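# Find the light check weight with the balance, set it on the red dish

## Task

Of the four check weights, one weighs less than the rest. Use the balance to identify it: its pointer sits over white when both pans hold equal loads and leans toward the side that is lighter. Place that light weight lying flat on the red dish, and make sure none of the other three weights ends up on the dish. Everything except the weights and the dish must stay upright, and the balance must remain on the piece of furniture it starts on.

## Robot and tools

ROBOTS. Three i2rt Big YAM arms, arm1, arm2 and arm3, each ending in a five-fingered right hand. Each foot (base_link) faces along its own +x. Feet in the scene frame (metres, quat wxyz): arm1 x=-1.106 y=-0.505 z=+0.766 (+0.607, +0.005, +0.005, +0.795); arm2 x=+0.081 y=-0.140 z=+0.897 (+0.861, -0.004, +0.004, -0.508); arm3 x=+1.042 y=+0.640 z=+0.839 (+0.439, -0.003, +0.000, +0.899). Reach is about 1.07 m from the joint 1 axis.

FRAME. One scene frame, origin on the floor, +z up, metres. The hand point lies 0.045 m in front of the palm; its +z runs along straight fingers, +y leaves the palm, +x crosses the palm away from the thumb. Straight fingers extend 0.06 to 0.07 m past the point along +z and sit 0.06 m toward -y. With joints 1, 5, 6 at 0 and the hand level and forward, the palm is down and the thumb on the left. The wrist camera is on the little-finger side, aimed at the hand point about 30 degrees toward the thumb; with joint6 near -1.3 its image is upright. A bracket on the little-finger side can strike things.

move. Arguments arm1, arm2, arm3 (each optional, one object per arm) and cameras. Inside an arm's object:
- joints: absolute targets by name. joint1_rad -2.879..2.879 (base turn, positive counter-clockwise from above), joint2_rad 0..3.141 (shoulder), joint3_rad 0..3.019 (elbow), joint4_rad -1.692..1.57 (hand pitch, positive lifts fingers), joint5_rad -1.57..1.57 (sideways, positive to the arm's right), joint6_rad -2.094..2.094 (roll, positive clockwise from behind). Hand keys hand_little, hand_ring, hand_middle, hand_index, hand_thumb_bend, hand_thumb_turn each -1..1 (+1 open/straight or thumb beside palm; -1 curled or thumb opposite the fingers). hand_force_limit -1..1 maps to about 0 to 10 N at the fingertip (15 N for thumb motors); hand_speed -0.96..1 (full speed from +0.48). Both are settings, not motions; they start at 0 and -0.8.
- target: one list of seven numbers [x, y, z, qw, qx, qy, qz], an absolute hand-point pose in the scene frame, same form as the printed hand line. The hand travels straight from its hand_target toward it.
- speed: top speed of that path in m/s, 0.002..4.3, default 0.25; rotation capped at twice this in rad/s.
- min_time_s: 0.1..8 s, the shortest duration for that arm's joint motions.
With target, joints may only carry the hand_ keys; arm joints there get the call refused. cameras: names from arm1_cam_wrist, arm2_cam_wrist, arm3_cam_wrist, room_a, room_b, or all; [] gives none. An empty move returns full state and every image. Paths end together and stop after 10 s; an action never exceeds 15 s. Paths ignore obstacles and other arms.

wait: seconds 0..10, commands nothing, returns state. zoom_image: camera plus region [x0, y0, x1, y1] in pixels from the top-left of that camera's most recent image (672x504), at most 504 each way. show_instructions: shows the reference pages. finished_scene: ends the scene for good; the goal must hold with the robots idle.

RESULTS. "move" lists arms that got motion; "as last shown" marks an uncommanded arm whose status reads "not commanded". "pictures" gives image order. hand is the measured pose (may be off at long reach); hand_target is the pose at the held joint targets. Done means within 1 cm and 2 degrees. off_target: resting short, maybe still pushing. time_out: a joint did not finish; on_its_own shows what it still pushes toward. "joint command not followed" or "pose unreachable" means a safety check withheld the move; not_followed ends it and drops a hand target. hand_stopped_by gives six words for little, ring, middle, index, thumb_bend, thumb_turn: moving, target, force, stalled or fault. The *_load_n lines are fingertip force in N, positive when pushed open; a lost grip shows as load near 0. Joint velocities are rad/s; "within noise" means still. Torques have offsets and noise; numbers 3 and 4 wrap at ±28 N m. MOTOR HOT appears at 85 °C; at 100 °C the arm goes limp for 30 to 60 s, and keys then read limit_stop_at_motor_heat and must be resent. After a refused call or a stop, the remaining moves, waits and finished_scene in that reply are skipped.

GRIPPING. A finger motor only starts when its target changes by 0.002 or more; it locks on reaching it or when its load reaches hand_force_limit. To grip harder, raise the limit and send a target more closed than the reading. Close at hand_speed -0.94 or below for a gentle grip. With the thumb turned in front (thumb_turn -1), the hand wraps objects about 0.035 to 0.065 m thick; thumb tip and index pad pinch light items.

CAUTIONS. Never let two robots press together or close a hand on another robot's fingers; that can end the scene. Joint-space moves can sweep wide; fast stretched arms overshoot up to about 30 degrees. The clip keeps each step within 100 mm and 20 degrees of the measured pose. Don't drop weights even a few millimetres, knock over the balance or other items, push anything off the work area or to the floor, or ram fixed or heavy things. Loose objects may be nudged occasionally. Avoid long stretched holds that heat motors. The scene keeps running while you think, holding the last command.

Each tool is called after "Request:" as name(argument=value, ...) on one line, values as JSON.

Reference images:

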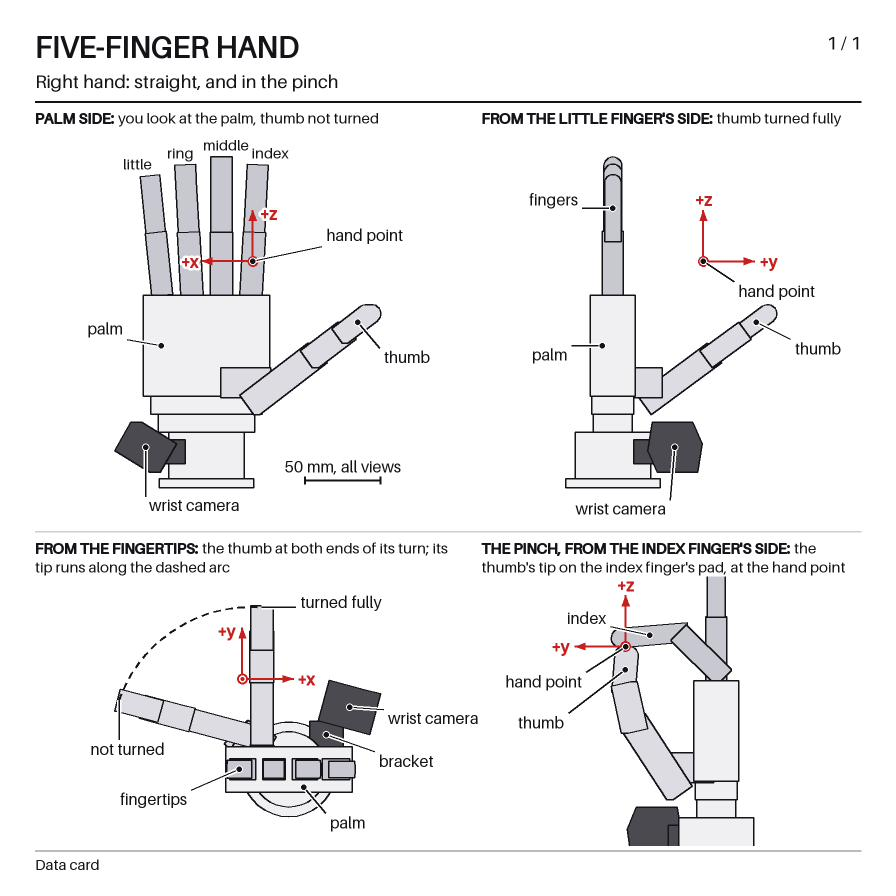

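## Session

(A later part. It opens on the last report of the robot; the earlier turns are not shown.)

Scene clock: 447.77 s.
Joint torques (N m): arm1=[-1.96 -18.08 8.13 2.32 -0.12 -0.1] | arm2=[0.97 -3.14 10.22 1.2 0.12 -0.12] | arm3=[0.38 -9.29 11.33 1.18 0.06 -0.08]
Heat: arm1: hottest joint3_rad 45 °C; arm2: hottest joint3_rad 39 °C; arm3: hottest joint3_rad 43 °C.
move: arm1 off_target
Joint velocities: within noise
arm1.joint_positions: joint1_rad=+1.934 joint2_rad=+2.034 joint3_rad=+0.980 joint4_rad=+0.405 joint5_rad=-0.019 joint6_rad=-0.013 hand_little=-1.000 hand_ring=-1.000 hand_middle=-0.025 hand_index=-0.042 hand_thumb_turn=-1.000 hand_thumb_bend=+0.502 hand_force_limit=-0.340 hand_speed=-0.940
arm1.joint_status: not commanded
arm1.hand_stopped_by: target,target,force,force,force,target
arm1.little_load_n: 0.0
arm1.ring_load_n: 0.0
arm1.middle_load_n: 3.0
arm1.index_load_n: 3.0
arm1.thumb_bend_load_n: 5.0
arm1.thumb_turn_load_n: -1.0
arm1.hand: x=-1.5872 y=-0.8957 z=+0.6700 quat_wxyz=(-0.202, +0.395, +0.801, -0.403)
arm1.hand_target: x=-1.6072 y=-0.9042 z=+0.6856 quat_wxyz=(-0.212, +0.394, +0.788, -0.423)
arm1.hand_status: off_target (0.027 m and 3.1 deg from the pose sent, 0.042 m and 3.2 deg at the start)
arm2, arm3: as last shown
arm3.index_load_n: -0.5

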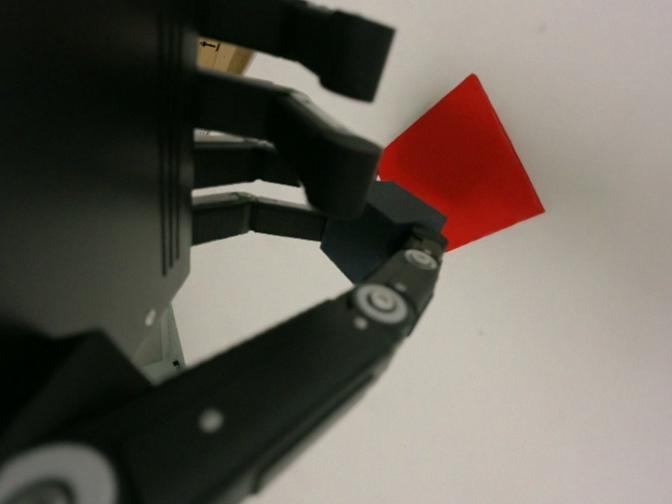

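Request:
move(arm1={"target": [-1.618, -0.907, 0.645, 0.2124, -0.3955, -0.7898, 0.4243], "speed": 0.1}, cameras=["arm1_cam_wrist"])

Scene clock: 450.80 s.
Joint torques (N m): arm1=[-1.9 -18.49 7.58 2.33 -0.14 -0.13] | arm2=[0.85 -3.31 10.25 1.28 0.11 -0.13] | arm3=[0.44 -9.29 11.33 1.17 0.06 -0.08]
Heat: arm1: hottest joint3_rad 45 °C; arm2: hottest joint3_rad 39 °C; arm3: hottest joint3_rad 43 °C.
move: arm1 off_target
Joint velocities: within noise
arm1.joint_positions: joint1_rad=+1.927 joint2_rad=+2.139 joint3_rad=+1.021 joint4_rad=+0.475 joint5_rad=-0.025 joint6_rad=-0.013 hand_little=-1.000 hand_ring=-1.000 hand_middle=-0.025 hand_index=-0.042 hand_thumb_turn=-1.000 hand_thumb_bend=+0.502 hand_force_limit=-0.340 hand_speed=-0.940
arm1.joint_status: not commanded
arm1.hand_stopped_by: target,target,force,force,force,target
arm1.little_load_n: 0.0
arm1.ring_load_n: 0.0
arm1.middle_load_n: 3.5
arm1.index_load_n: 3.0
arm1.thumb_bend_load_n: 5.5
arm1.thumb_turn_load_n: -1.5
arm1.hand: x=-1.5980 y=-0.8992 z=+0.6337 quat_wxyz=(-0.202, +0.396, +0.799, -0.405)
arm1.hand_target: x=-1.6172 y=-0.9064 z=+0.6455 quat_wxyz=(-0.212, +0.394, +0.788, -0.423)
arm1.hand_status: off_target (0.024 m and 2.7 deg from the pose sent, 0.041 m and 3.0 deg at the start)
arm2, arm3: as last shown
arm3.index_load_n: 0.0

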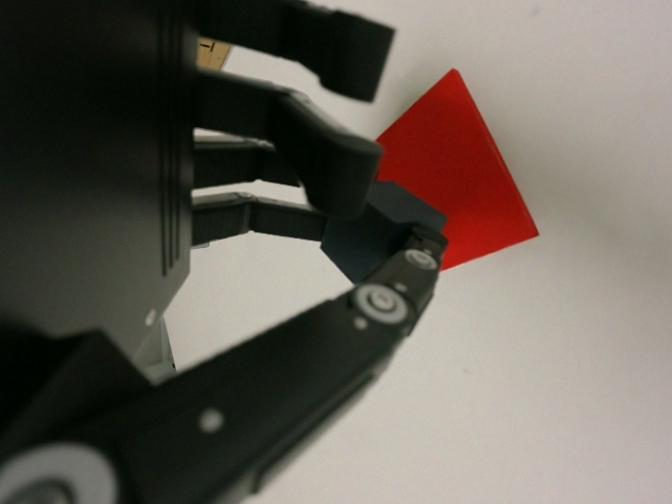

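Request:
move(arm1={"target": [-1.625, -0.905, 0.631, 0.2124, -0.3955, -0.7898, 0.4243], "speed": 0.08}, cameras=["arm1_cam_wrist"])

Scene clock: 452.70 s.
Joint torques (N m): arm1=[-1.85 -18.08 7.5 2.33 -0.14 -0.18] | arm2=[0.62 -3.31 10.26 1.2 0.11 -0.13] | arm3=[0.44 -9.35 11.32 1.2 0.05 -0.08]
Heat: arm1: hottest joint3_rad 44 °C; arm2: hottest joint3_rad 39 °C; arm3: hottest joint3_rad 43 °C.
move: arm1 off_target
Joint velocities: within noise
arm1.joint_positions: joint1_rad=+1.916 joint2_rad=+2.171 joint3_rad=+1.043 joint4_rad=+0.494 joint5_rad=-0.034 joint6_rad=-0.013 hand_little=-1.000 hand_ring=-1.000 hand_middle=-0.025 hand_index=-0.042 hand_thumb_turn=-1.000 hand_thumb_bend=+0.502 hand_force_limit=-0.340 hand_speed=-0.940
arm1.joint_status: not commanded
arm1.hand_stopped_by: target,target,force,force,force,target
arm1.little_load_n: 0.0
arm1.ring_load_n: 0.0
arm1.middle_load_n: 3.5
arm1.index_load_n: 3.0
arm1.thumb_bend_load_n: 5.5
arm1.thumb_turn_load_n: -1.5
arm1.hand: x=-1.6071 y=-0.8992 z=+0.6256 quat_wxyz=(-0.202, +0.397, +0.796, -0.409)
arm1.hand_target: x=-1.6245 y=-0.9045 z=+0.6316 quat_wxyz=(-0.212, +0.395, +0.788, -0.423)
arm1.hand_status: off_target (0.020 m and 2.2 deg from the pose sent, 0.028 m and 2.7 deg at the start)
arm2.joint_positions: joint1_rad=+0.390 joint2_rad=+0.879 joint3_rad=+0.816 joint4_rad=-0.485 joint5_rad=+0.284 joint6_rad=+0.184 hand_little=+1.000 hand_ring=+1.000 hand_middle=+0.350 hand_index=+0.350 hand_thumb_turn=-1.000 hand_thumb_bend=+0.779 hand_force_limit=-0.350 hand_speed=-0.880
arm2.joint_status: not commanded
arm2.hand_stopped_by: target,target,target,target,target,target
arm2.little_load_n: 0.0
arm2.ring_load_n: 0.0
arm2.middle_load_n: 0.0
arm2.index_load_n: 0.0
arm2.thumb_bend_load_n: 0.0
arm2.thumb_turn_load_n: 0.0
arm2.hand: x=+0.4002 y=-0.4127 z=+1.1486 quat_wxyz=(-0.138, +0.238, -0.834, +0.479)
arm2.hand_target: x=+0.4014 y=-0.4086 z=+1.1431 quat_wxyz=(-0.134, +0.248, -0.836, +0.471)
arm2.hand_status: not commanded
arm3: as last shown

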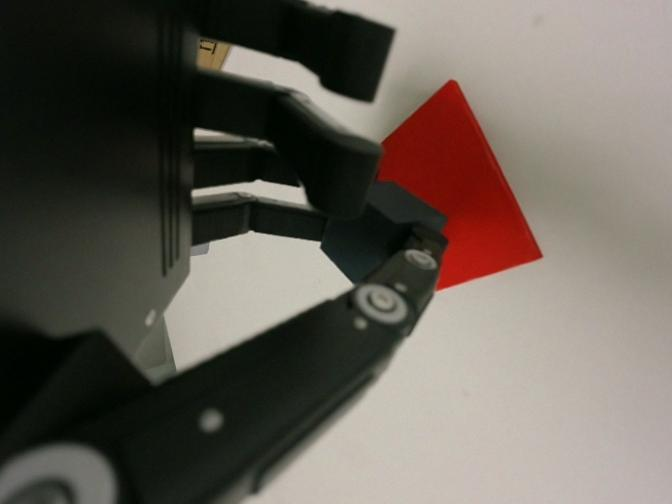

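Request:
move(arm1={"target": [-1.630, -0.905, 0.620, 0.2124, -0.3955, -0.7898, 0.4243], "speed": 0.06}, cameras=["arm1_cam_wrist"])

Request:
zoom_image(camera="arm1_cam_wrist", region=[300, 50, 580, 310])

Scene clock: 457.83 s.
Joint torques (N m): arm1=[-1.9 -18.2 7.45 2.36 -0.15 -0.21] | arm2=[0.56 -3.19 10.28 1.25 0.11 -0.12] | arm3=[0.5 -9.29 11.32 1.17 0.06 -0.08]
Heat: arm1: hottest joint3_rad 44 °C; arm2: hottest joint3_rad 39 °C; arm3: hottest joint3_rad 43 °C.
move: arm1 off_target
Joint velocities: within noise
arm1.joint_positions: joint1_rad=+1.911 joint2_rad=+2.202 joint3_rad=+1.061 joint4_rad=+0.506 joint5_rad=-0.038 joint6_rad=-0.013 hand_little=-1.000 hand_ring=-1.000 hand_middle=-0.025 hand_index=-0.042 hand_thumb_turn=-1.000 hand_thumb_bend=+0.502 hand_force_limit=-0.340 hand_speed=-0.940
arm1.joint_status: not commanded
arm1.hand_stopped_by: target,target,force,force,force,target
arm1.little_load_n: 0.0
arm1.ring_load_n: 0.0
arm1.middle_load_n: 3.0
arm1.index_load_n: 3.0
arm1.thumb_bend_load_n: 5.5
arm1.thumb_turn_load_n: -1.5
arm1.hand: x=-1.6115 y=-0.8996 z=+0.6150 quat_wxyz=(-0.201, +0.399, +0.796, -0.409)
arm1.hand_target: x=-1.6294 y=-0.9044 z=+0.6206 quat_wxyz=(-0.212, +0.395, +0.788, -0.423)
arm1.hand_status: off_target (0.020 m and 2.2 deg from the pose sent, 0.024 m and 2.2 deg at the start)
arm2, arm3: as last shown

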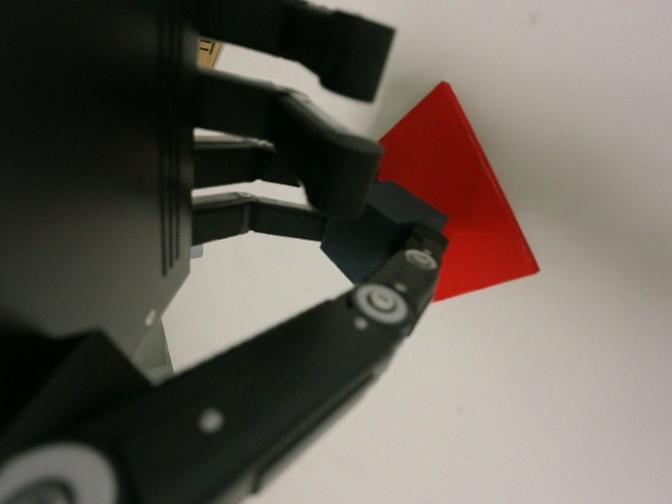

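Scaled by 1.800.

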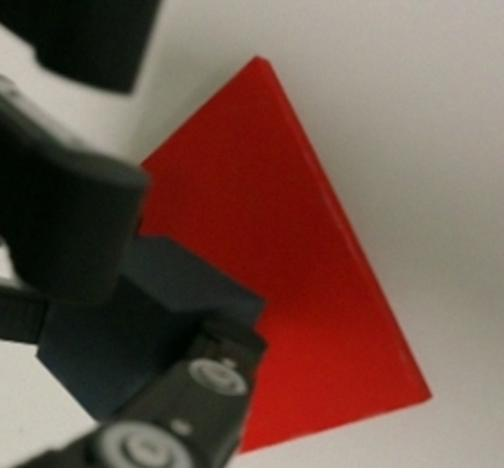

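Request:
move(arm1={"target": [-1.635, -0.902, 0.612, 0.2124, -0.3955, -0.7898, 0.4243], "speed": 0.05}, cameras=["arm1_cam_wrist"])

Request:
zoom_image(camera="arm1_cam_wrist", region=[300, 50, 580, 310])

Scene clock: 459.63 s.
Joint torques (N m): arm1=[-1.85 -18.32 7.38 2.36 -0.15 -0.24] | arm2=[0.73 -3.19 10.26 1.26 0.13 -0.14] | arm3=[0.38 -9.29 11.3 1.17 0.05 -0.08]
Heat: arm1: hottest joint3_rad 44 °C; arm2: hottest joint3_rad 39 °C; arm3: hottest joint3_rad 43 °C.
move: arm1 off_target
Joint velocities: within noise
arm1.joint_positions: joint1_rad=+1.901 joint2_rad=+2.224 joint3_rad=+1.074 joint4_rad=+0.516 joint5_rad=-0.046 joint6_rad=-0.015 hand_little=-1.000 hand_ring=-1.000 hand_middle=-0.025 hand_index=-0.042 hand_thumb_turn=-1.000 hand_thumb_bend=+0.502 hand_force_limit=-0.340 hand_speed=-0.940
arm1.joint_status: not commanded
arm1.hand_stopped_by: target,target,force,force,force,target
arm1.little_load_n: 0.0
arm1.ring_load_n: 0.0
arm1.middle_load_n: 3.5
arm1.index_load_n: 3.0
arm1.thumb_bend_load_n: 5.0
arm1.thumb_turn_load_n: -1.5
arm1.hand: x=-1.6172 y=-0.8972 z=+0.6080 quat_wxyz=(-0.201, +0.400, +0.794, -0.410)
arm1.hand_target: x=-1.6344 y=-0.9015 z=+0.6124 quat_wxyz=(-0.212, +0.394, +0.788, -0.423)
arm1.hand_status: off_target (0.019 m and 2.2 deg from the pose sent, 0.024 m and 2.2 deg at the start)
arm2: as last shown
arm2.ring_load_n: -0.5
arm3.joint_positions: joint1_rad=+0.601 joint2_rad=+1.504 joint3_rad=+0.846 joint4_rad=+0.047 joint5_rad=-0.002 joint6_rad=-0.002 hand_little=+1.000 hand_ring=+1.000 hand_middle=+0.350 hand_index=+0.350 hand_thumb_turn=-1.000 hand_thumb_bend=+0.780 hand_force_limit=-0.340 hand_speed=-0.800
arm3.joint_status: not commanded
arm3.hand_stopped_by: target,target,target,target,target,target
arm3.little_load_n: 0.0
arm3.ring_load_n: 0.0
arm3.middle_load_n: 0.0
arm3.index_load_n: 0.0
arm3.thumb_bend_load_n: -0.5
arm3.thumb_turn_load_n: 0.0
arm3.hand: x=+0.5062 y=+0.7780 z=+0.9115 quat_wxyz=(-0.370, +0.716, +0.526, -0.272)
arm3.hand_target: x=+0.4930 y=+0.7831 z=+0.9285 quat_wxyz=(-0.382, +0.710, +0.523, -0.278)
arm3.hand_status: not commanded

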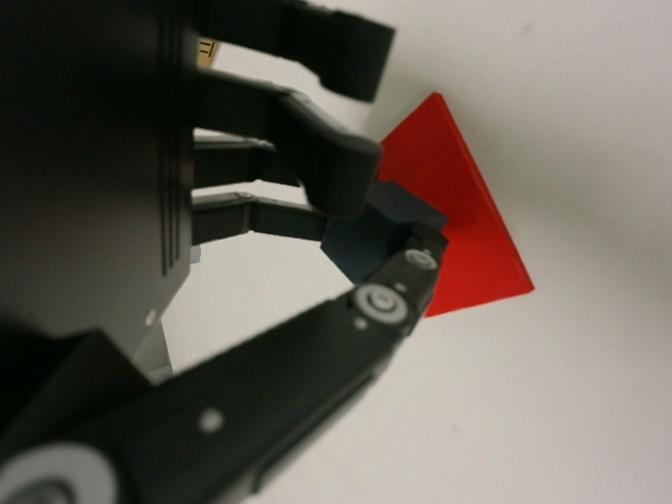

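Scaled by 1.800.

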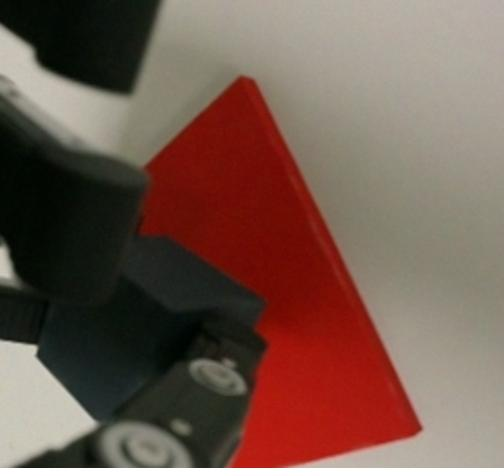

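Request:
move(arm1={"target": [-1.635, -0.902, 0.607, 0.2124, -0.3955, -0.7898, 0.4243], "speed": 0.04}, cameras=["arm1_cam_wrist"])

Request:
zoom_image(camera="arm1_cam_wrist", region=[300, 50, 580, 330])

Scene clock: 461.77 s.
Joint torques (N m): arm1=[-1.85 -18.32 7.28 2.37 -0.15 -0.24] | arm2=[0.73 -3.14 10.25 1.2 0.11 -0.13] | arm3=[0.44 -9.23 11.32 1.18 0.05 -0.09]
Heat: arm1: hottest joint3_rad 43 °C; arm2: hottest joint3_rad 39 °C; arm3: hottest joint3_rad 43 °C.
move: arm1 off_target
Joint velocities: within noise
arm1.joint_positions: joint1_rad=+1.901 joint2_rad=+2.235 joint3_rad=+1.077 joint4_rad=+0.525 joint5_rad=-0.046 joint6_rad=-0.015 hand_little=-1.000 hand_ring=-1.000 hand_middle=-0.025 hand_index=-0.042 hand_thumb_turn=-1.000 hand_thumb_bend=+0.502 hand_force_limit=-0.340 hand_speed=-0.940
arm1.joint_status: not commanded
arm1.hand_stopped_by: target,target,force,force,force,target
arm1.little_load_n: 0.0
arm1.ring_load_n: 0.0
arm1.middle_load_n: 3.5
arm1.index_load_n: 3.0
arm1.thumb_bend_load_n: 5.5
arm1.thumb_turn_load_n: -1.5
arm1.hand: x=-1.6173 y=-0.8972 z=+0.6035 quat_wxyz=(-0.201, +0.400, +0.794, -0.410)
arm1.hand_target: x=-1.6344 y=-0.9015 z=+0.6075 quat_wxyz=(-0.212, +0.394, +0.788, -0.423)
arm1.hand_status: off_target (0.019 m and 2.2 deg from the pose sent, 0.018 m and 2.2 deg at the start)
arm2, arm3: as last shown
arm3.thumb_bend_load_n: 0.0

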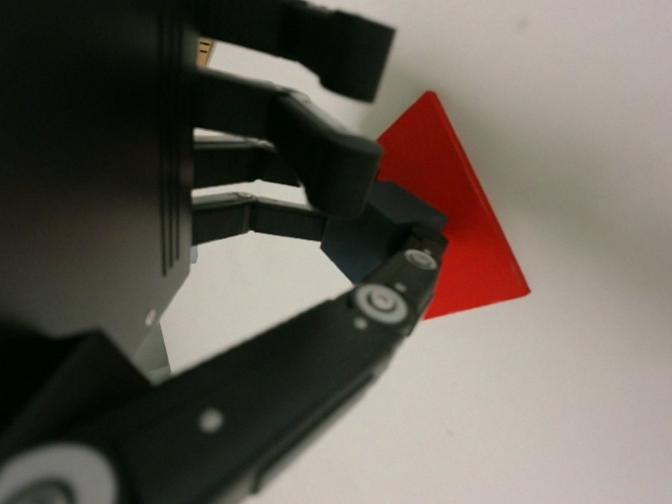

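Scaled by 1.800.

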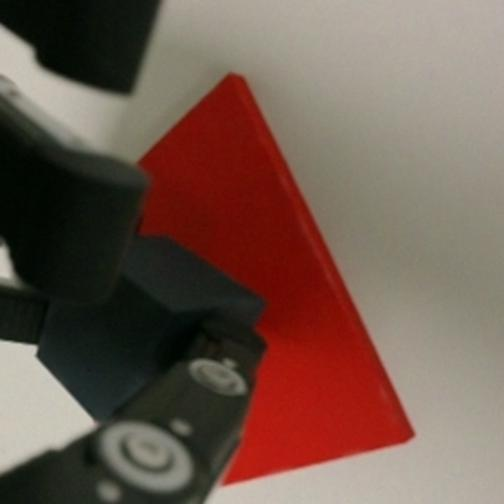

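Request:
move(arm1={"target": [-1.635, -0.902, 0.602, 0.2124, -0.3955, -0.7898, 0.4243], "speed": 0.04})

Request:
move(arm1={"target": [-1.635, -0.902, 0.598, 0.2124, -0.3955, -0.7898, 0.4243], "speed": 0.04}, cameras=["arm1_cam_wrist"])

Request:
zoom_image(camera="arm1_cam_wrist", region=[300, 50, 580, 330])

Scene clock: 463.80 s.
Joint torques (N m): arm1=[-1.85 -18.37 7.16 2.39 -0.15 -0.24] | arm2=[0.91 -3.25 10.25 1.22 0.11 -0.13] | arm3=[0.44 -9.23 11.3 1.18 0.05 -0.08]
Heat: arm1: hottest joint3_rad 43 °C; arm2: hottest joint3_rad 39 °C; arm3: hottest joint3_rad 43 °C.
move: arm1 off_target
Joint velocities: within noise
arm1.joint_positions: joint1_rad=+1.901 joint2_rad=+2.247 joint3_rad=+1.081 joint4_rad=+0.533 joint5_rad=-0.046 joint6_rad=-0.015 hand_little=-1.000 hand_ring=-1.000 hand_middle=-0.025 hand_index=-0.042 hand_thumb_turn=-1.000 hand_thumb_bend=+0.502 hand_force_limit=-0.340 hand_speed=-0.940
arm1.joint_status: not commanded
arm1.hand_stopped_by: target,target,force,force,force,target
arm1.little_load_n: 0.0
arm1.ring_load_n: 0.0
arm1.middle_load_n: 3.5
arm1.index_load_n: 3.0
arm1.thumb_bend_load_n: 5.5
arm1.thumb_turn_load_n: -1.5
arm1.hand: x=-1.6176 y=-0.8974 z=+0.5988 quat_wxyz=(-0.201, +0.400, +0.794, -0.411)
arm1.hand_target: x=-1.6344 y=-0.9015 z=+0.6024 quat_wxyz=(-0.212, +0.395, +0.788, -0.423)
arm1.hand_status: off_target (0.018 m and 2.1 deg from the pose sent, 0.018 m and 2.1 deg at the start)
arm2, arm3: as last shown
arm2.ring_load_n: 0.0
pictures: none

Scene clock: 464.77 s.
Joint torques (N m): arm1=[-1.85 -18.37 7.15 2.37 -0.15 -0.24] | arm2=[0.85 -3.08 10.25 1.2 0.13 -0.13] | arm3=[0.38 -9.29 11.32 1.18 0.06 -0.08]
Heat: arm1: hottest joint3_rad 43 °C; arm2: hottest joint3_rad 39 °C; arm3: hottest joint3_rad 43 °C.
move: arm1 off_target
Joint velocities: within noise
arm1.joint_positions: joint1_rad=+1.901 joint2_rad=+2.257 joint3_rad=+1.084 joint4_rad=+0.541 joint5_rad=-0.046 joint6_rad=-0.015 hand_little=-1.000 hand_ring=-1.000 hand_middle=-0.025 hand_index=-0.042 hand_thumb_turn=-1.000 hand_thumb_bend=+0.502 hand_force_limit=-0.340 hand_speed=-0.940
arm1.joint_status: not commanded
arm1.hand_stopped_by: target,target,force,force,force,target
arm1.little_load_n: 0.0
arm1.ring_load_n: 0.0
arm1.middle_load_n: 3.5
arm1.index_load_n: 3.0
arm1.thumb_bend_load_n: 5.5
arm1.thumb_turn_load_n: -1.5
arm1.hand: x=-1.6178 y=-0.8975 z=+0.5950 quat_wxyz=(-0.201, +0.400, +0.794, -0.411)
arm1.hand_target: x=-1.6345 y=-0.9016 z=+0.5985 quat_wxyz=(-0.212, +0.394, +0.788, -0.423)
arm1.hand_status: off_target (0.018 m and 2.1 deg from the pose sent, 0.018 m and 2.1 deg at the start)
arm2, arm3: as last shown

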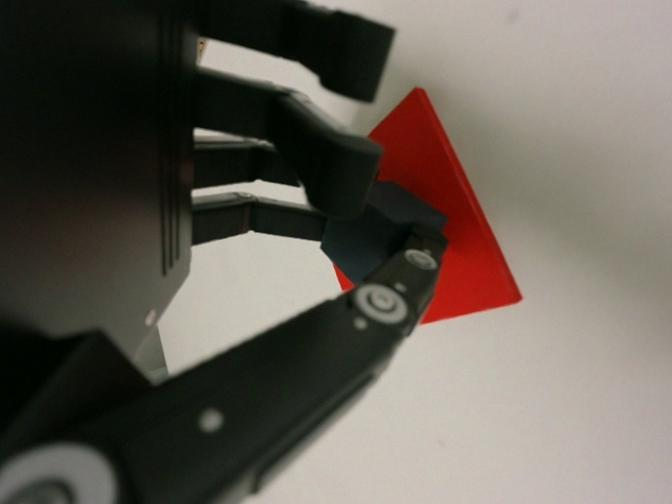

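Scaled by 1.800.

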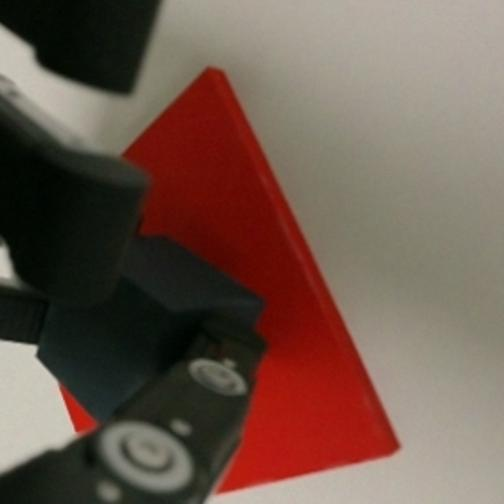

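Request:
move(arm1={"target": [-1.638, -0.914, 0.602, 0.2124, -0.3955, -0.7898, 0.4243], "speed": 0.06}, cameras=["arm1_cam_wrist"])

Scene clock: 466.57 s.
Joint torques (N m): arm1=[-0.38 -18.61 7.27 1.48 0.06 -0.16] | arm2=[0.85 -3.14 10.24 1.28 0.12 -0.12] | arm3=[0.44 -9.29 11.3 1.17 0.05 -0.08]
Heat: arm1: hottest joint3_rad 43 °C; arm2: hottest joint3_rad 39 °C; arm3: hottest joint3_rad 43 °C.
move: arm1 off_target
Joint velocities: within noise
arm1.joint_positions: joint1_rad=+1.901 joint2_rad=+2.257 joint3_rad=+1.113 joint4_rad=+0.541 joint5_rad=-0.039 joint6_rad=-0.015 hand_little=-1.000 hand_ring=-1.000 hand_middle=-0.025 hand_index=-0.042 hand_thumb_turn=-1.000 hand_thumb_bend=+0.502 hand_force_limit=-0.340 hand_speed=-0.940
arm1.joint_status: not commanded
arm1.hand_stopped_by: target,target,force,force,force,target
arm1.little_load_n: 0.5
arm1.ring_load_n: 0.0
arm1.middle_load_n: 3.5
arm1.index_load_n: 3.0
arm1.thumb_bend_load_n: 5.5
arm1.thumb_turn_load_n: -1.5
arm1.hand: x=-1.6319 y=-0.9054 z=+0.6047 quat_wxyz=(-0.210, +0.398, +0.788, -0.420)
arm1.hand_target: x=-1.6376 y=-0.9138 z=+0.6022 quat_wxyz=(-0.212, +0.394, +0.788, -0.423)
arm1.hand_status: off_target (0.011 m and 0.5 deg from the pose sent, 0.027 m and 2.1 deg at the start)
arm2, arm3: as last shown
arm3.ring_load_n: -0.5
arm3.index_load_n: -0.5

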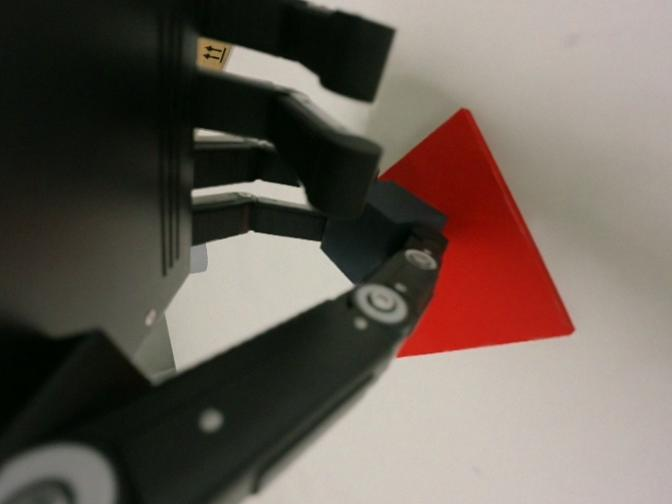

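Request:
move(arm1={"target": [-1.626, -0.911, 0.595, 0.2124, -0.3955, -0.7898, 0.4243], "speed": 0.06}, cameras=["arm1_cam_wrist"])

Request:
zoom_image(camera="arm1_cam_wrist", region=[300, 50, 600, 350])

Scene clock: 468.37 s.
Joint torques (N m): arm1=[-0.09 -18.61 4.81 2.41 0.06 -0.12] | arm2=[0.73 -3.19 10.3 1.16 0.12 -0.12] | arm3=[0.44 -9.23 11.32 1.2 0.05 -0.09]
Heat: arm1: hottest joint3_rad 43 °C; arm2: hottest joint3_rad 39 °C; arm3: hottest joint3_rad 43 °C.
move: arm1 off_target
Joint velocities: within noise
arm1.joint_positions: joint1_rad=+1.906 joint2_rad=+2.262 joint3_rad=+1.113 joint4_rad=+0.551 joint5_rad=-0.032 joint6_rad=-0.015 hand_little=-1.000 hand_ring=-1.000 hand_middle=-0.025 hand_index=-0.042 hand_thumb_turn=-1.000 hand_thumb_bend=+0.502 hand_force_limit=-0.340 hand_speed=-0.940
arm1.joint_status: not commanded
arm1.hand_stopped_by: target,target,force,force,force,target
arm1.little_load_n: 0.0
arm1.ring_load_n: 0.0
arm1.middle_load_n: 3.5
arm1.index_load_n: 3.0
arm1.thumb_bend_load_n: 5.5
arm1.thumb_turn_load_n: -1.5
arm1.hand: x=-1.6315 y=-0.9073 z=+0.6035 quat_wxyz=(-0.213, +0.397, +0.787, -0.422)
arm1.hand_target: x=-1.6258 y=-0.9107 z=+0.5951 quat_wxyz=(-0.212, +0.395, +0.788, -0.423)
arm1.hand_status: off_target (0.011 m and 0.4 deg from the pose sent, 0.013 m and 0.5 deg at the start)
arm2, arm3: as last shown
arm3.ring_load_n: 0.0
arm3.index_load_n: 0.5

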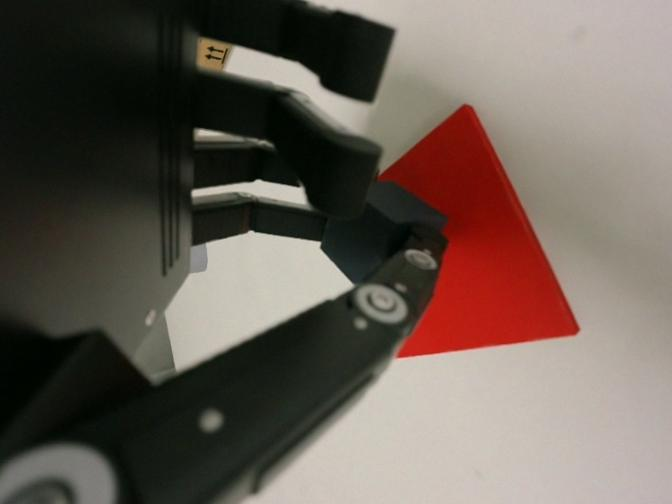

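Scaled by 1.680.

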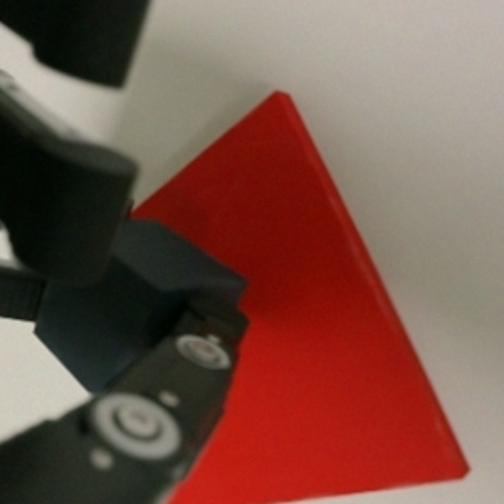

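Request:
move(arm1={"target": [-1.610, -0.906, 0.604, 0.2124, -0.3955, -0.7898, 0.4243], "speed": 0.06}, cameras=["arm1_cam_wrist"])

Scene clock: 469.77 s.
Joint torques (N m): arm1=[-0.15 -20.6 4.4 2.35 0.06 -0.08] | arm2=[0.62 -3.14 10.25 1.26 0.11 -0.13] | arm3=[0.44 -9.29 11.3 1.18 0.05 -0.08]
Heat: arm1: hottest joint3_rad 43 °C; arm2: hottest joint3_rad 39 °C; arm3: hottest joint3_rad 43 °C.
move: arm1 off_target
Joint velocities: within noise
arm1.joint_positions: joint1_rad=+1.916 joint2_rad=+2.252 joint3_rad=+1.057 joint4_rad=+0.569 joint5_rad=-0.024 joint6_rad=-0.015 hand_little=-1.000 hand_ring=-1.000 hand_middle=-0.025 hand_index=-0.042 hand_thumb_turn=-1.000 hand_thumb_bend=+0.502 hand_force_limit=-0.340 hand_speed=-0.940
arm1.joint_status: not commanded
arm1.hand_stopped_by: target,target,force,force,force,target
arm1.little_load_n: 0.0
arm1.ring_load_n: 0.0
arm1.middle_load_n: 3.5
arm1.index_load_n: 3.0
arm1.thumb_bend_load_n: 5.5
arm1.thumb_turn_load_n: -1.5
arm1.hand: x=-1.6085 y=-0.8978 z=+0.5939 quat_wxyz=(-0.208, +0.398, +0.794, -0.410)
arm1.hand_target: x=-1.6100 y=-0.9061 z=+0.6041 quat_wxyz=(-0.212, +0.394, +0.788, -0.423)
arm1.hand_status: off_target (0.013 m and 1.7 deg from the pose sent, 0.022 m and 0.4 deg at the start)
arm2.joint_positions: joint1_rad=+0.390 joint2_rad=+0.879 joint3_rad=+0.816 joint4_rad=-0.485 joint5_rad=+0.284 joint6_rad=+0.184 hand_little=+1.000 hand_ring=+1.000 hand_middle=+0.350 hand_index=+0.350 hand_thumb_turn=-1.000 hand_thumb_bend=+0.779 hand_force_limit=-0.350 hand_speed=-0.880
arm2.joint_status: not commanded
arm2.hand_stopped_by: target,target,target,target,target,target
arm2.little_load_n: 0.0
arm2.ring_load_n: 0.0
arm2.middle_load_n: 0.0
arm2.index_load_n: -0.5
arm2.thumb_bend_load_n: 0.0
arm2.thumb_turn_load_n: 0.0
arm2.hand: x=+0.4002 y=-0.4127 z=+1.1486 quat_wxyz=(-0.138, +0.238, -0.834, +0.479)
arm2.hand_target: x=+0.4014 y=-0.4086 z=+1.1431 quat_wxyz=(-0.134, +0.248, -0.836, +0.471)
arm2.hand_status: not commanded
arm3: as last shown
arm3.little_load_n: -0.5
arm3.index_load_n: 0.0

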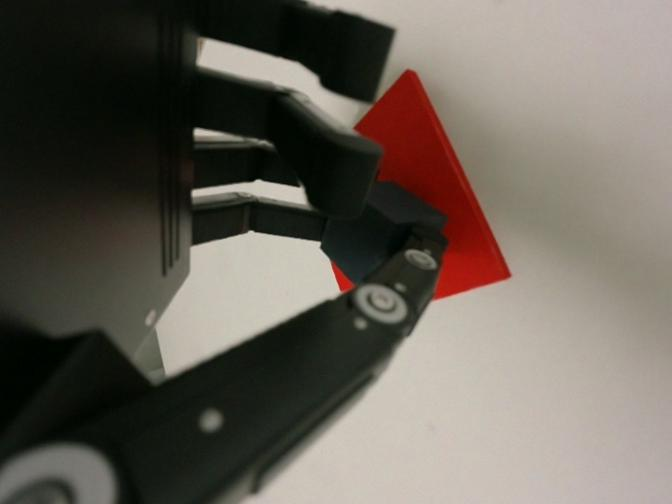

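Request:
move(arm1={"target": [-1.623, -0.913, 0.607, 0.2124, -0.3955, -0.7898, 0.4243], "speed": 0.06}, cameras=["arm1_cam_wrist"])

Scene clock: 471.70 s.
Joint torques (N m): arm1=[-0.5 -20.13 6.93 1.29 -0.04 -0.09] | arm2=[0.85 -3.55 10.25 1.24 0.11 -0.14] | arm3=[0.44 -9.35 11.3 1.17 0.06 -0.08]
Heat: arm1: hottest joint3_rad 42 °C; arm2: hottest joint3_rad 39 °C; arm3: hottest joint3_rad 43 °C.
move: arm1 off_target
Joint velocities: within noise
arm1.joint_positions: joint1_rad=+1.916 joint2_rad=+2.252 joint3_rad=+1.069 joint4_rad=+0.564 joint5_rad=-0.024 joint6_rad=-0.015 hand_little=-1.000 hand_ring=-1.000 hand_middle=-0.025 hand_index=-0.042 hand_thumb_turn=-1.000 hand_thumb_bend=+0.502 hand_force_limit=-0.340 hand_speed=-0.940
arm1.joint_status: not commanded
arm1.hand_stopped_by: target,target,force,force,force,target
arm1.little_load_n: 0.0
arm1.ring_load_n: 0.0
arm1.middle_load_n: 3.5
arm1.index_load_n: 3.0
arm1.thumb_bend_load_n: 5.5
arm1.thumb_turn_load_n: -1.5
arm1.hand: x=-1.6130 y=-0.9009 z=+0.5968 quat_wxyz=(-0.210, +0.397, +0.793, -0.413)
arm1.hand_target: x=-1.6226 y=-0.9128 z=+0.6074 quat_wxyz=(-0.212, +0.394, +0.788, -0.423)
arm1.hand_status: off_target (0.019 m and 1.4 deg from the pose sent, 0.025 m and 1.7 deg at the start)
arm2, arm3: as last shown
arm2.index_load_n: 0.0
arm3.little_load_n: 0.0

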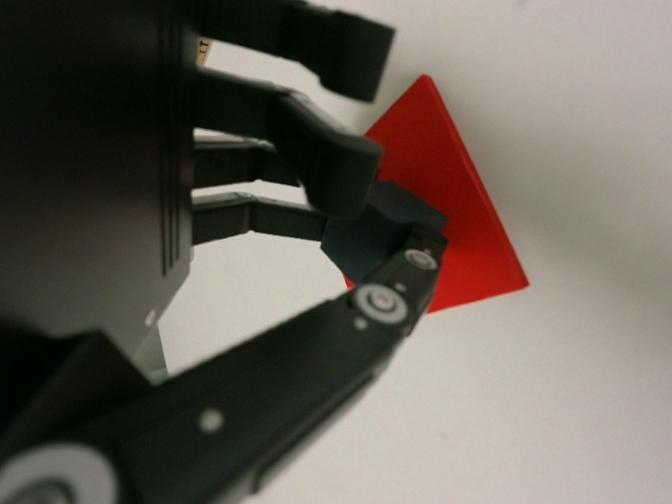

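Request:
move(arm1={"target": [-1.628, -0.919, 0.602, 0.2124, -0.3955, -0.7898, 0.4243], "speed": 0.06}, cameras=["arm1_cam_wrist"])

Scene clock: 472.93 s.
Joint torques (N m): arm1=[-0.09 -18.55 7.15 1.31 0.07 -0.07] | arm2=[0.79 -3.37 10.22 1.21 0.11 -0.13] | arm3=[0.44 -9.29 11.32 1.2 0.05 -0.08]
Heat: arm1: hottest joint3_rad 42 °C; arm2: hottest joint3_rad 39 °C; arm3: hottest joint3_rad 43 °C.
move: arm1 off_target
Joint velocities: within noise
arm1.joint_positions: joint1_rad=+1.916 joint2_rad=+2.252 joint3_rad=+1.096 joint4_rad=+0.557 joint5_rad=-0.024 joint6_rad=-0.015 hand_little=-1.000 hand_ring=-1.000 hand_middle=-0.025 hand_index=-0.042 hand_thumb_turn=-1.000 hand_thumb_bend=+0.502 hand_force_limit=-0.340 hand_speed=-0.940
arm1.joint_status: not commanded
arm1.hand_stopped_by: target,target,force,force,force,target
arm1.little_load_n: 0.0
arm1.ring_load_n: 0.5
arm1.middle_load_n: 3.5
arm1.index_load_n: 3.0
arm1.thumb_bend_load_n: 5.5
arm1.thumb_turn_load_n: -1.5
arm1.hand: x=-1.6244 y=-0.9089 z=+0.6050 quat_wxyz=(-0.214, +0.395, +0.788, -0.421)
arm1.hand_target: x=-1.6277 y=-0.9189 z=+0.6023 quat_wxyz=(-0.212, +0.394, +0.788, -0.423)
arm1.hand_status: off_target (0.011 m and 0.4 deg from the pose sent, 0.024 m and 1.4 deg at the start)
arm2: as last shown
arm3.joint_positions: joint1_rad=+0.601 joint2_rad=+1.504 joint3_rad=+0.846 joint4_rad=+0.047 joint5_rad=-0.002 joint6_rad=-0.002 hand_little=+1.000 hand_ring=+1.000 hand_middle=+0.350 hand_index=+0.350 hand_thumb_turn=-1.000 hand_thumb_bend=+0.780 hand_force_limit=-0.340 hand_speed=-0.800
arm3.joint_status: not commanded
arm3.hand_stopped_by: target,target,target,target,target,target
arm3.little_load_n: 0.0
arm3.ring_load_n: 0.0
arm3.middle_load_n: 0.0
arm3.index_load_n: 0.0
arm3.thumb_bend_load_n: 0.0
arm3.thumb_turn_load_n: 0.0
arm3.hand: x=+0.5062 y=+0.7780 z=+0.9115 quat_wxyz=(-0.370, +0.716, +0.526, -0.272)
arm3.hand_target: x=+0.4930 y=+0.7831 z=+0.9285 quat_wxyz=(-0.382, +0.710, +0.523, -0.278)
arm3.hand_status: not commanded

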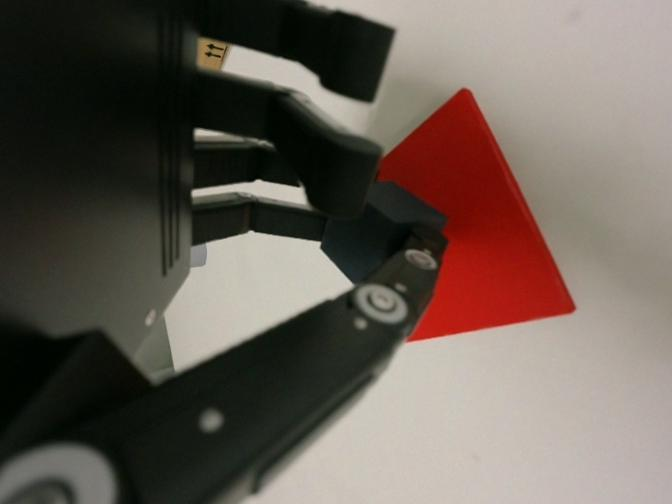

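Request:
move(arm1={"target": [-1.626, -0.917, 0.594, 0.2124, -0.3955, -0.7898, 0.4243], "speed": 0.04}, cameras=["arm1_cam_wrist"])

Request:
zoom_image(camera="arm1_cam_wrist", region=[300, 50, 600, 350])

Scene clock: 474.50 s.
Joint torques (N m): arm1=[-0.21 -18.67 6.75 1.98 0.04 -0.08] | arm2=[1.08 -3.6 10.24 1.24 0.12 -0.13] | arm3=[0.44 -9.29 11.3 1.2 0.06 -0.08]
Heat: arm1: hottest joint3_rad 42 °C; arm2: hottest joint3_rad 39 °C; arm3: hottest joint3_rad 43 °C.
move: arm1 off_target
Joint velocities: within noise
arm1.joint_positions: joint1_rad=+1.916 joint2_rad=+2.270 joint3_rad=+1.096 joint4_rad=+0.557 joint5_rad=-0.024 joint6_rad=-0.015 hand_little=-1.000 hand_ring=-1.000 hand_middle=-0.025 hand_index=-0.042 hand_thumb_turn=-1.000 hand_thumb_bend=+0.502 hand_force_limit=-0.340 hand_speed=-0.940
arm1.joint_status: not commanded
arm1.hand_stopped_by: target,target,force,force,force,target
arm1.little_load_n: 0.0
arm1.ring_load_n: 0.0
arm1.middle_load_n: 3.5
arm1.index_load_n: 3.0
arm1.thumb_bend_load_n: 5.0
arm1.thumb_turn_load_n: -1.5
arm1.hand: x=-1.6200 y=-0.9058 z=+0.5936 quat_wxyz=(-0.210, +0.397, +0.792, -0.414)
arm1.hand_target: x=-1.6256 y=-0.9168 z=+0.5942 quat_wxyz=(-0.212, +0.394, +0.788, -0.423)
arm1.hand_status: off_target (0.013 m and 1.2 deg from the pose sent, 0.014 m and 0.4 deg at the start)
arm2, arm3: as last shown
arm2.little_load_n: 0.5
arm2.ring_load_n: -0.5
arm3.ring_load_n: -0.5

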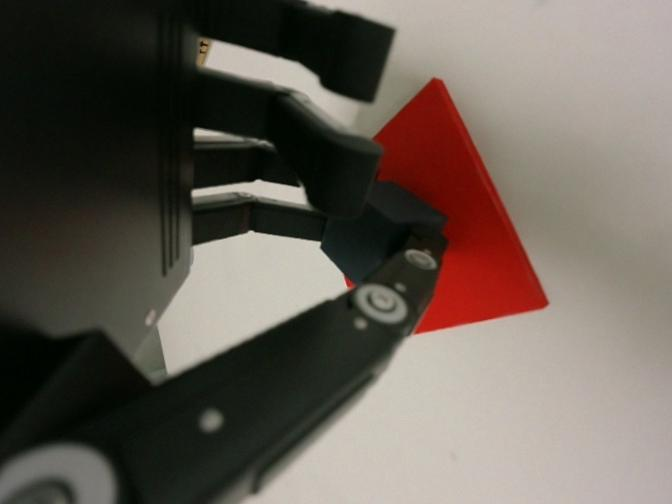

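Scaled by 1.680.

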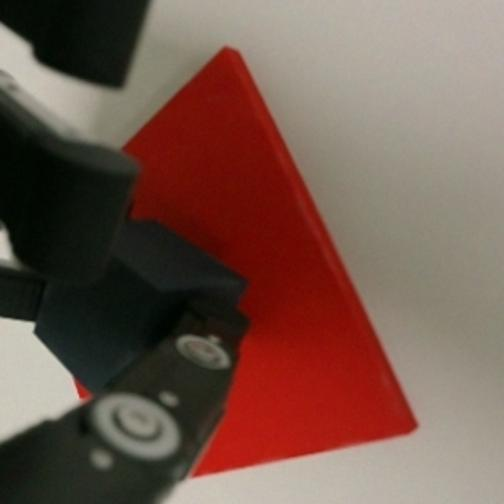

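Request:
move(arm1={"target": [-1.626, -0.922, 0.590, 0.2124, -0.3955, -0.7898, 0.4243], "speed": 0.04}, cameras=["arm1_cam_wrist"])

Scene clock: 476.97 s.
Joint torques (N m): arm1=[-0.09 -18.55 7.1 2 0.07 -0.04] | arm2=[0.85 -3.14 10.3 1.28 0.11 -0.13] | arm3=[0.44 -9.29 11.29 1.18 0.06 -0.08]
Heat: arm1: hottest joint3_rad 42 °C; arm2: hottest joint3_rad 39 °C; arm3: hottest joint3_rad 43 °C.
move: arm1 off_target
Joint velocities: within noise
arm1.joint_positions: joint1_rad=+1.923 joint2_rad=+2.281 joint3_rad=+1.103 joint4_rad=+0.557 joint5_rad=-0.018 joint6_rad=-0.015 hand_little=-1.000 hand_ring=-1.000 hand_middle=-0.025 hand_index=-0.042 hand_thumb_turn=-1.000 hand_thumb_bend=+0.502 hand_force_limit=-0.340 hand_speed=-0.940
arm1.joint_status: not commanded
arm1.hand_stopped_by: target,target,force,force,force,target
arm1.little_load_n: 0.5
arm1.ring_load_n: 0.0
arm1.middle_load_n: 3.5
arm1.index_load_n: 3.0
arm1.thumb_bend_load_n: 5.0
arm1.thumb_turn_load_n: -1.5
arm1.hand: x=-1.6184 y=-0.9085 z=+0.5890 quat_wxyz=(-0.210, +0.396, +0.793, -0.412)
arm1.hand_target: x=-1.6255 y=-0.9216 z=+0.5904 quat_wxyz=(-0.212, +0.395, +0.788, -0.423)
arm1.hand_status: off_target (0.016 m and 1.5 deg from the pose sent, 0.018 m and 1.2 deg at the start)
arm2, arm3: as last shown
arm2.little_load_n: 0.0
arm2.ring_load_n: 0.0
arm3.little_load_n: -0.5
arm3.ring_load_n: 0.0

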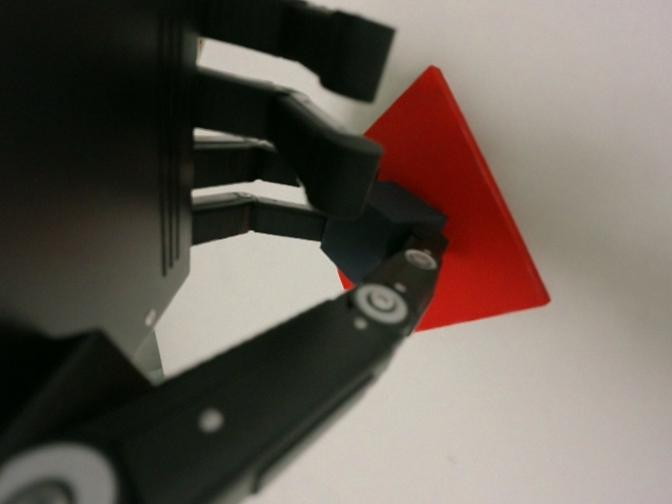

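Request:
move(arm1={"target": [-1.627, -0.922, 0.585, 0.2124, -0.3955, -0.7898, 0.4243], "speed": 0.04})

Request:
move(arm1={"target": [-1.627, -0.922, 0.581, 0.2124, -0.3955, -0.7898, 0.4243], "speed": 0.04}, cameras=["arm1_cam_wrist"])

Request:
zoom_image(camera="arm1_cam_wrist", region=[300, 50, 600, 350])

Scene clock: 478.47 s.
Joint torques (N m): arm1=[-0.26 -18.26 6.94 2.24 0.03 -0.05] | arm2=[0.56 -3.37 10.25 1.2 0.13 -0.13] | arm3=[0.5 -9.23 11.33 1.16 0.05 -0.08]
Heat: arm1: hottest joint3_rad 42 °C; arm2: hottest joint3_rad 39 °C; arm3: hottest joint3_rad 43 °C.
move: arm1 off_target
Joint velocities: within noise
arm1.joint_positions: joint1_rad=+1.923 joint2_rad=+2.289 joint3_rad=+1.112 joint4_rad=+0.557 joint5_rad=-0.018 joint6_rad=-0.015 hand_little=-1.000 hand_ring=-1.000 hand_middle=-0.025 hand_index=-0.042 hand_thumb_turn=-1.000 hand_thumb_bend=+0.502 hand_force_limit=-0.340 hand_speed=-0.940
arm1.joint_status: not commanded
arm1.hand_stopped_by: target,target,force,force,force,target
arm1.little_load_n: 0.0
arm1.ring_load_n: 0.0
arm1.middle_load_n: 3.5
arm1.index_load_n: 2.5
arm1.thumb_bend_load_n: 5.5
arm1.thumb_turn_load_n: -1.5
arm1.hand: x=-1.6204 y=-0.9099 z=+0.5869 quat_wxyz=(-0.210, +0.396, +0.793, -0.412)
arm1.hand_target: x=-1.6265 y=-0.9216 z=+0.5854 quat_wxyz=(-0.212, +0.395, +0.788, -0.423)
arm1.hand_status: off_target (0.014 m and 1.4 deg from the pose sent, 0.016 m and 1.5 deg at the start)
arm2, arm3: as last shown
arm3.little_load_n: 0.0
pictures: none

Scene clock: 479.43 s.
Joint torques (N m): arm1=[-0.21 -17.96 6.78 2.21 0.04 -0.05] | arm2=[1.03 -3.25 10.24 1.22 0.11 -0.14] | arm3=[0.32 -9.29 11.32 1.16 0.05 -0.08]
Heat: arm1: hottest joint3_rad 42 °C; arm2: hottest joint3_rad 39 °C; arm3: hottest joint3_rad 43 °C.
move: arm1 off_target
Joint velocities: within noise
arm1.joint_positions: joint1_rad=+1.923 joint2_rad=+2.295 joint3_rad=+1.117 joint4_rad=+0.565 joint5_rad=-0.018 joint6_rad=-0.015 hand_little=-1.000 hand_ring=-1.000 hand_middle=-0.025 hand_index=-0.042 hand_thumb_turn=-1.000 hand_thumb_bend=+0.502 hand_force_limit=-0.340 hand_speed=-0.940
arm1.joint_status: not commanded
arm1.hand_stopped_by: target,target,force,force,force,target
arm1.little_load_n: 0.0
arm1.ring_load_n: 0.5
arm1.middle_load_n: 3.0
arm1.index_load_n: 2.5
arm1.thumb_bend_load_n: 5.5
arm1.thumb_turn_load_n: -1.5
arm1.hand: x=-1.6227 y=-0.9115 z=+0.5865 quat_wxyz=(-0.212, +0.395, +0.792, -0.415)
arm1.hand_target: x=-1.6265 y=-0.9216 z=+0.5812 quat_wxyz=(-0.212, +0.395, +0.788, -0.423)
arm1.hand_status: off_target (0.013 m and 1.0 deg from the pose sent, 0.015 m and 1.4 deg at the start)
arm2, arm3: as last shown

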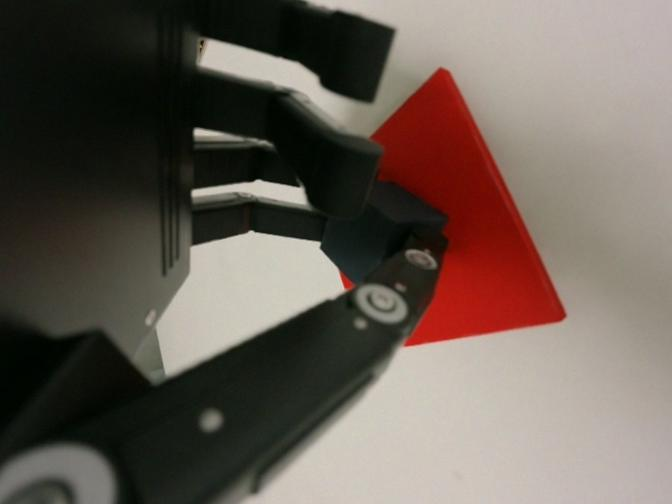

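Scaled by 1.680.

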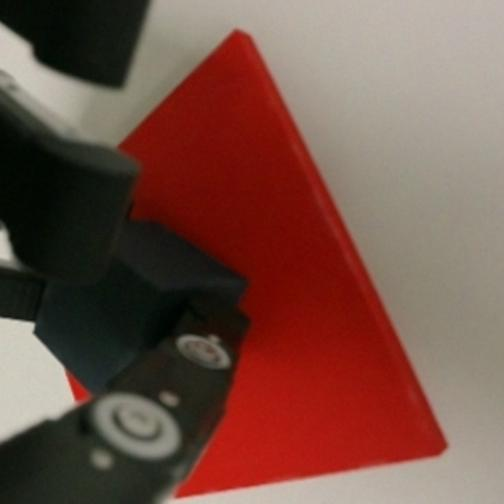

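Request:
move(arm1={"target": [-1.625, -0.920, 0.577, 0.2124, -0.3955, -0.7898, 0.4243], "speed": 0.04}, cameras=["arm1_cam_wrist", "room_b"])

Request:
zoom_image(camera="room_b", region=[30, 350, 130, 430])

Scene clock: 480.70 s.
Joint torques (N m): arm1=[-0.26 -17.73 6.35 2.17 0.02 -0.05] | arm2=[0.91 -3.19 10.26 1.26 0.11 -0.12] | arm3=[0.44 -9.29 11.33 1.17 0.05 -0.08]
Heat: arm1: hottest joint3_rad 42 °C; arm2: hottest joint3_rad 39 °C; arm3: hottest joint3_rad 43 °C.
move: arm1 off_target
Joint velocities: within noise
arm1.joint_positions: joint1_rad=+1.923 joint2_rad=+2.299 joint3_rad=+1.117 joint4_rad=+0.579 joint5_rad=-0.018 joint6_rad=-0.015 hand_little=-1.000 hand_ring=-1.000 hand_middle=-0.025 hand_index=-0.042 hand_thumb_turn=-1.000 hand_thumb_bend=+0.502 hand_force_limit=-0.340 hand_speed=-0.940
arm1.joint_status: not commanded
arm1.hand_stopped_by: target,target,force,force,force,target
arm1.little_load_n: 0.0
arm1.ring_load_n: 0.0
arm1.middle_load_n: 3.0
arm1.index_load_n: 2.0
arm1.thumb_bend_load_n: 5.5
arm1.thumb_turn_load_n: -1.5
arm1.hand: x=-1.6239 y=-0.9124 z=+0.5863 quat_wxyz=(-0.214, +0.394, +0.790, -0.419)
arm1.hand_target: x=-1.6247 y=-0.9196 z=+0.5772 quat_wxyz=(-0.212, +0.395, +0.788, -0.423)
arm1.hand_status: off_target (0.012 m and 0.6 deg from the pose sent, 0.013 m and 1.0 deg at the start)
arm2, arm3: as last shown
arm2.middle_load_n: 0.5

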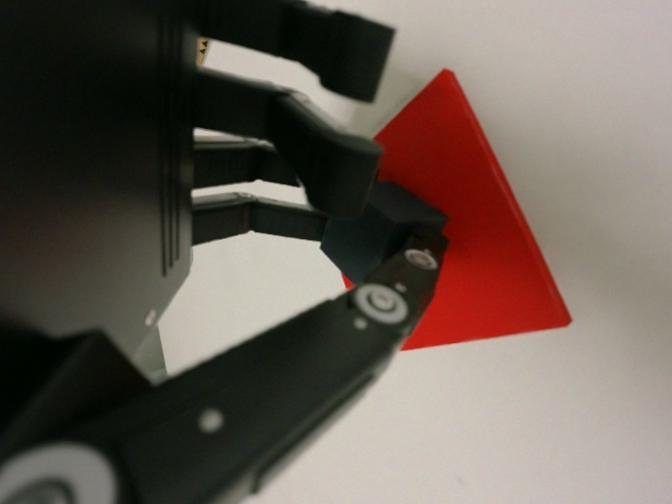

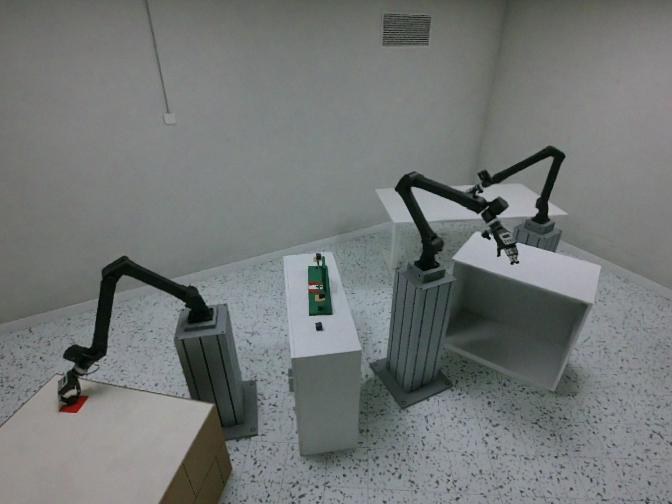

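Scaled by 5.040.

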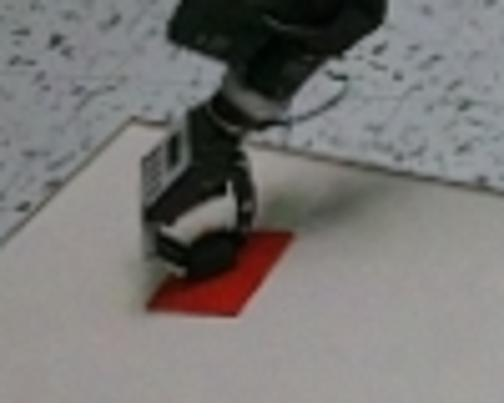

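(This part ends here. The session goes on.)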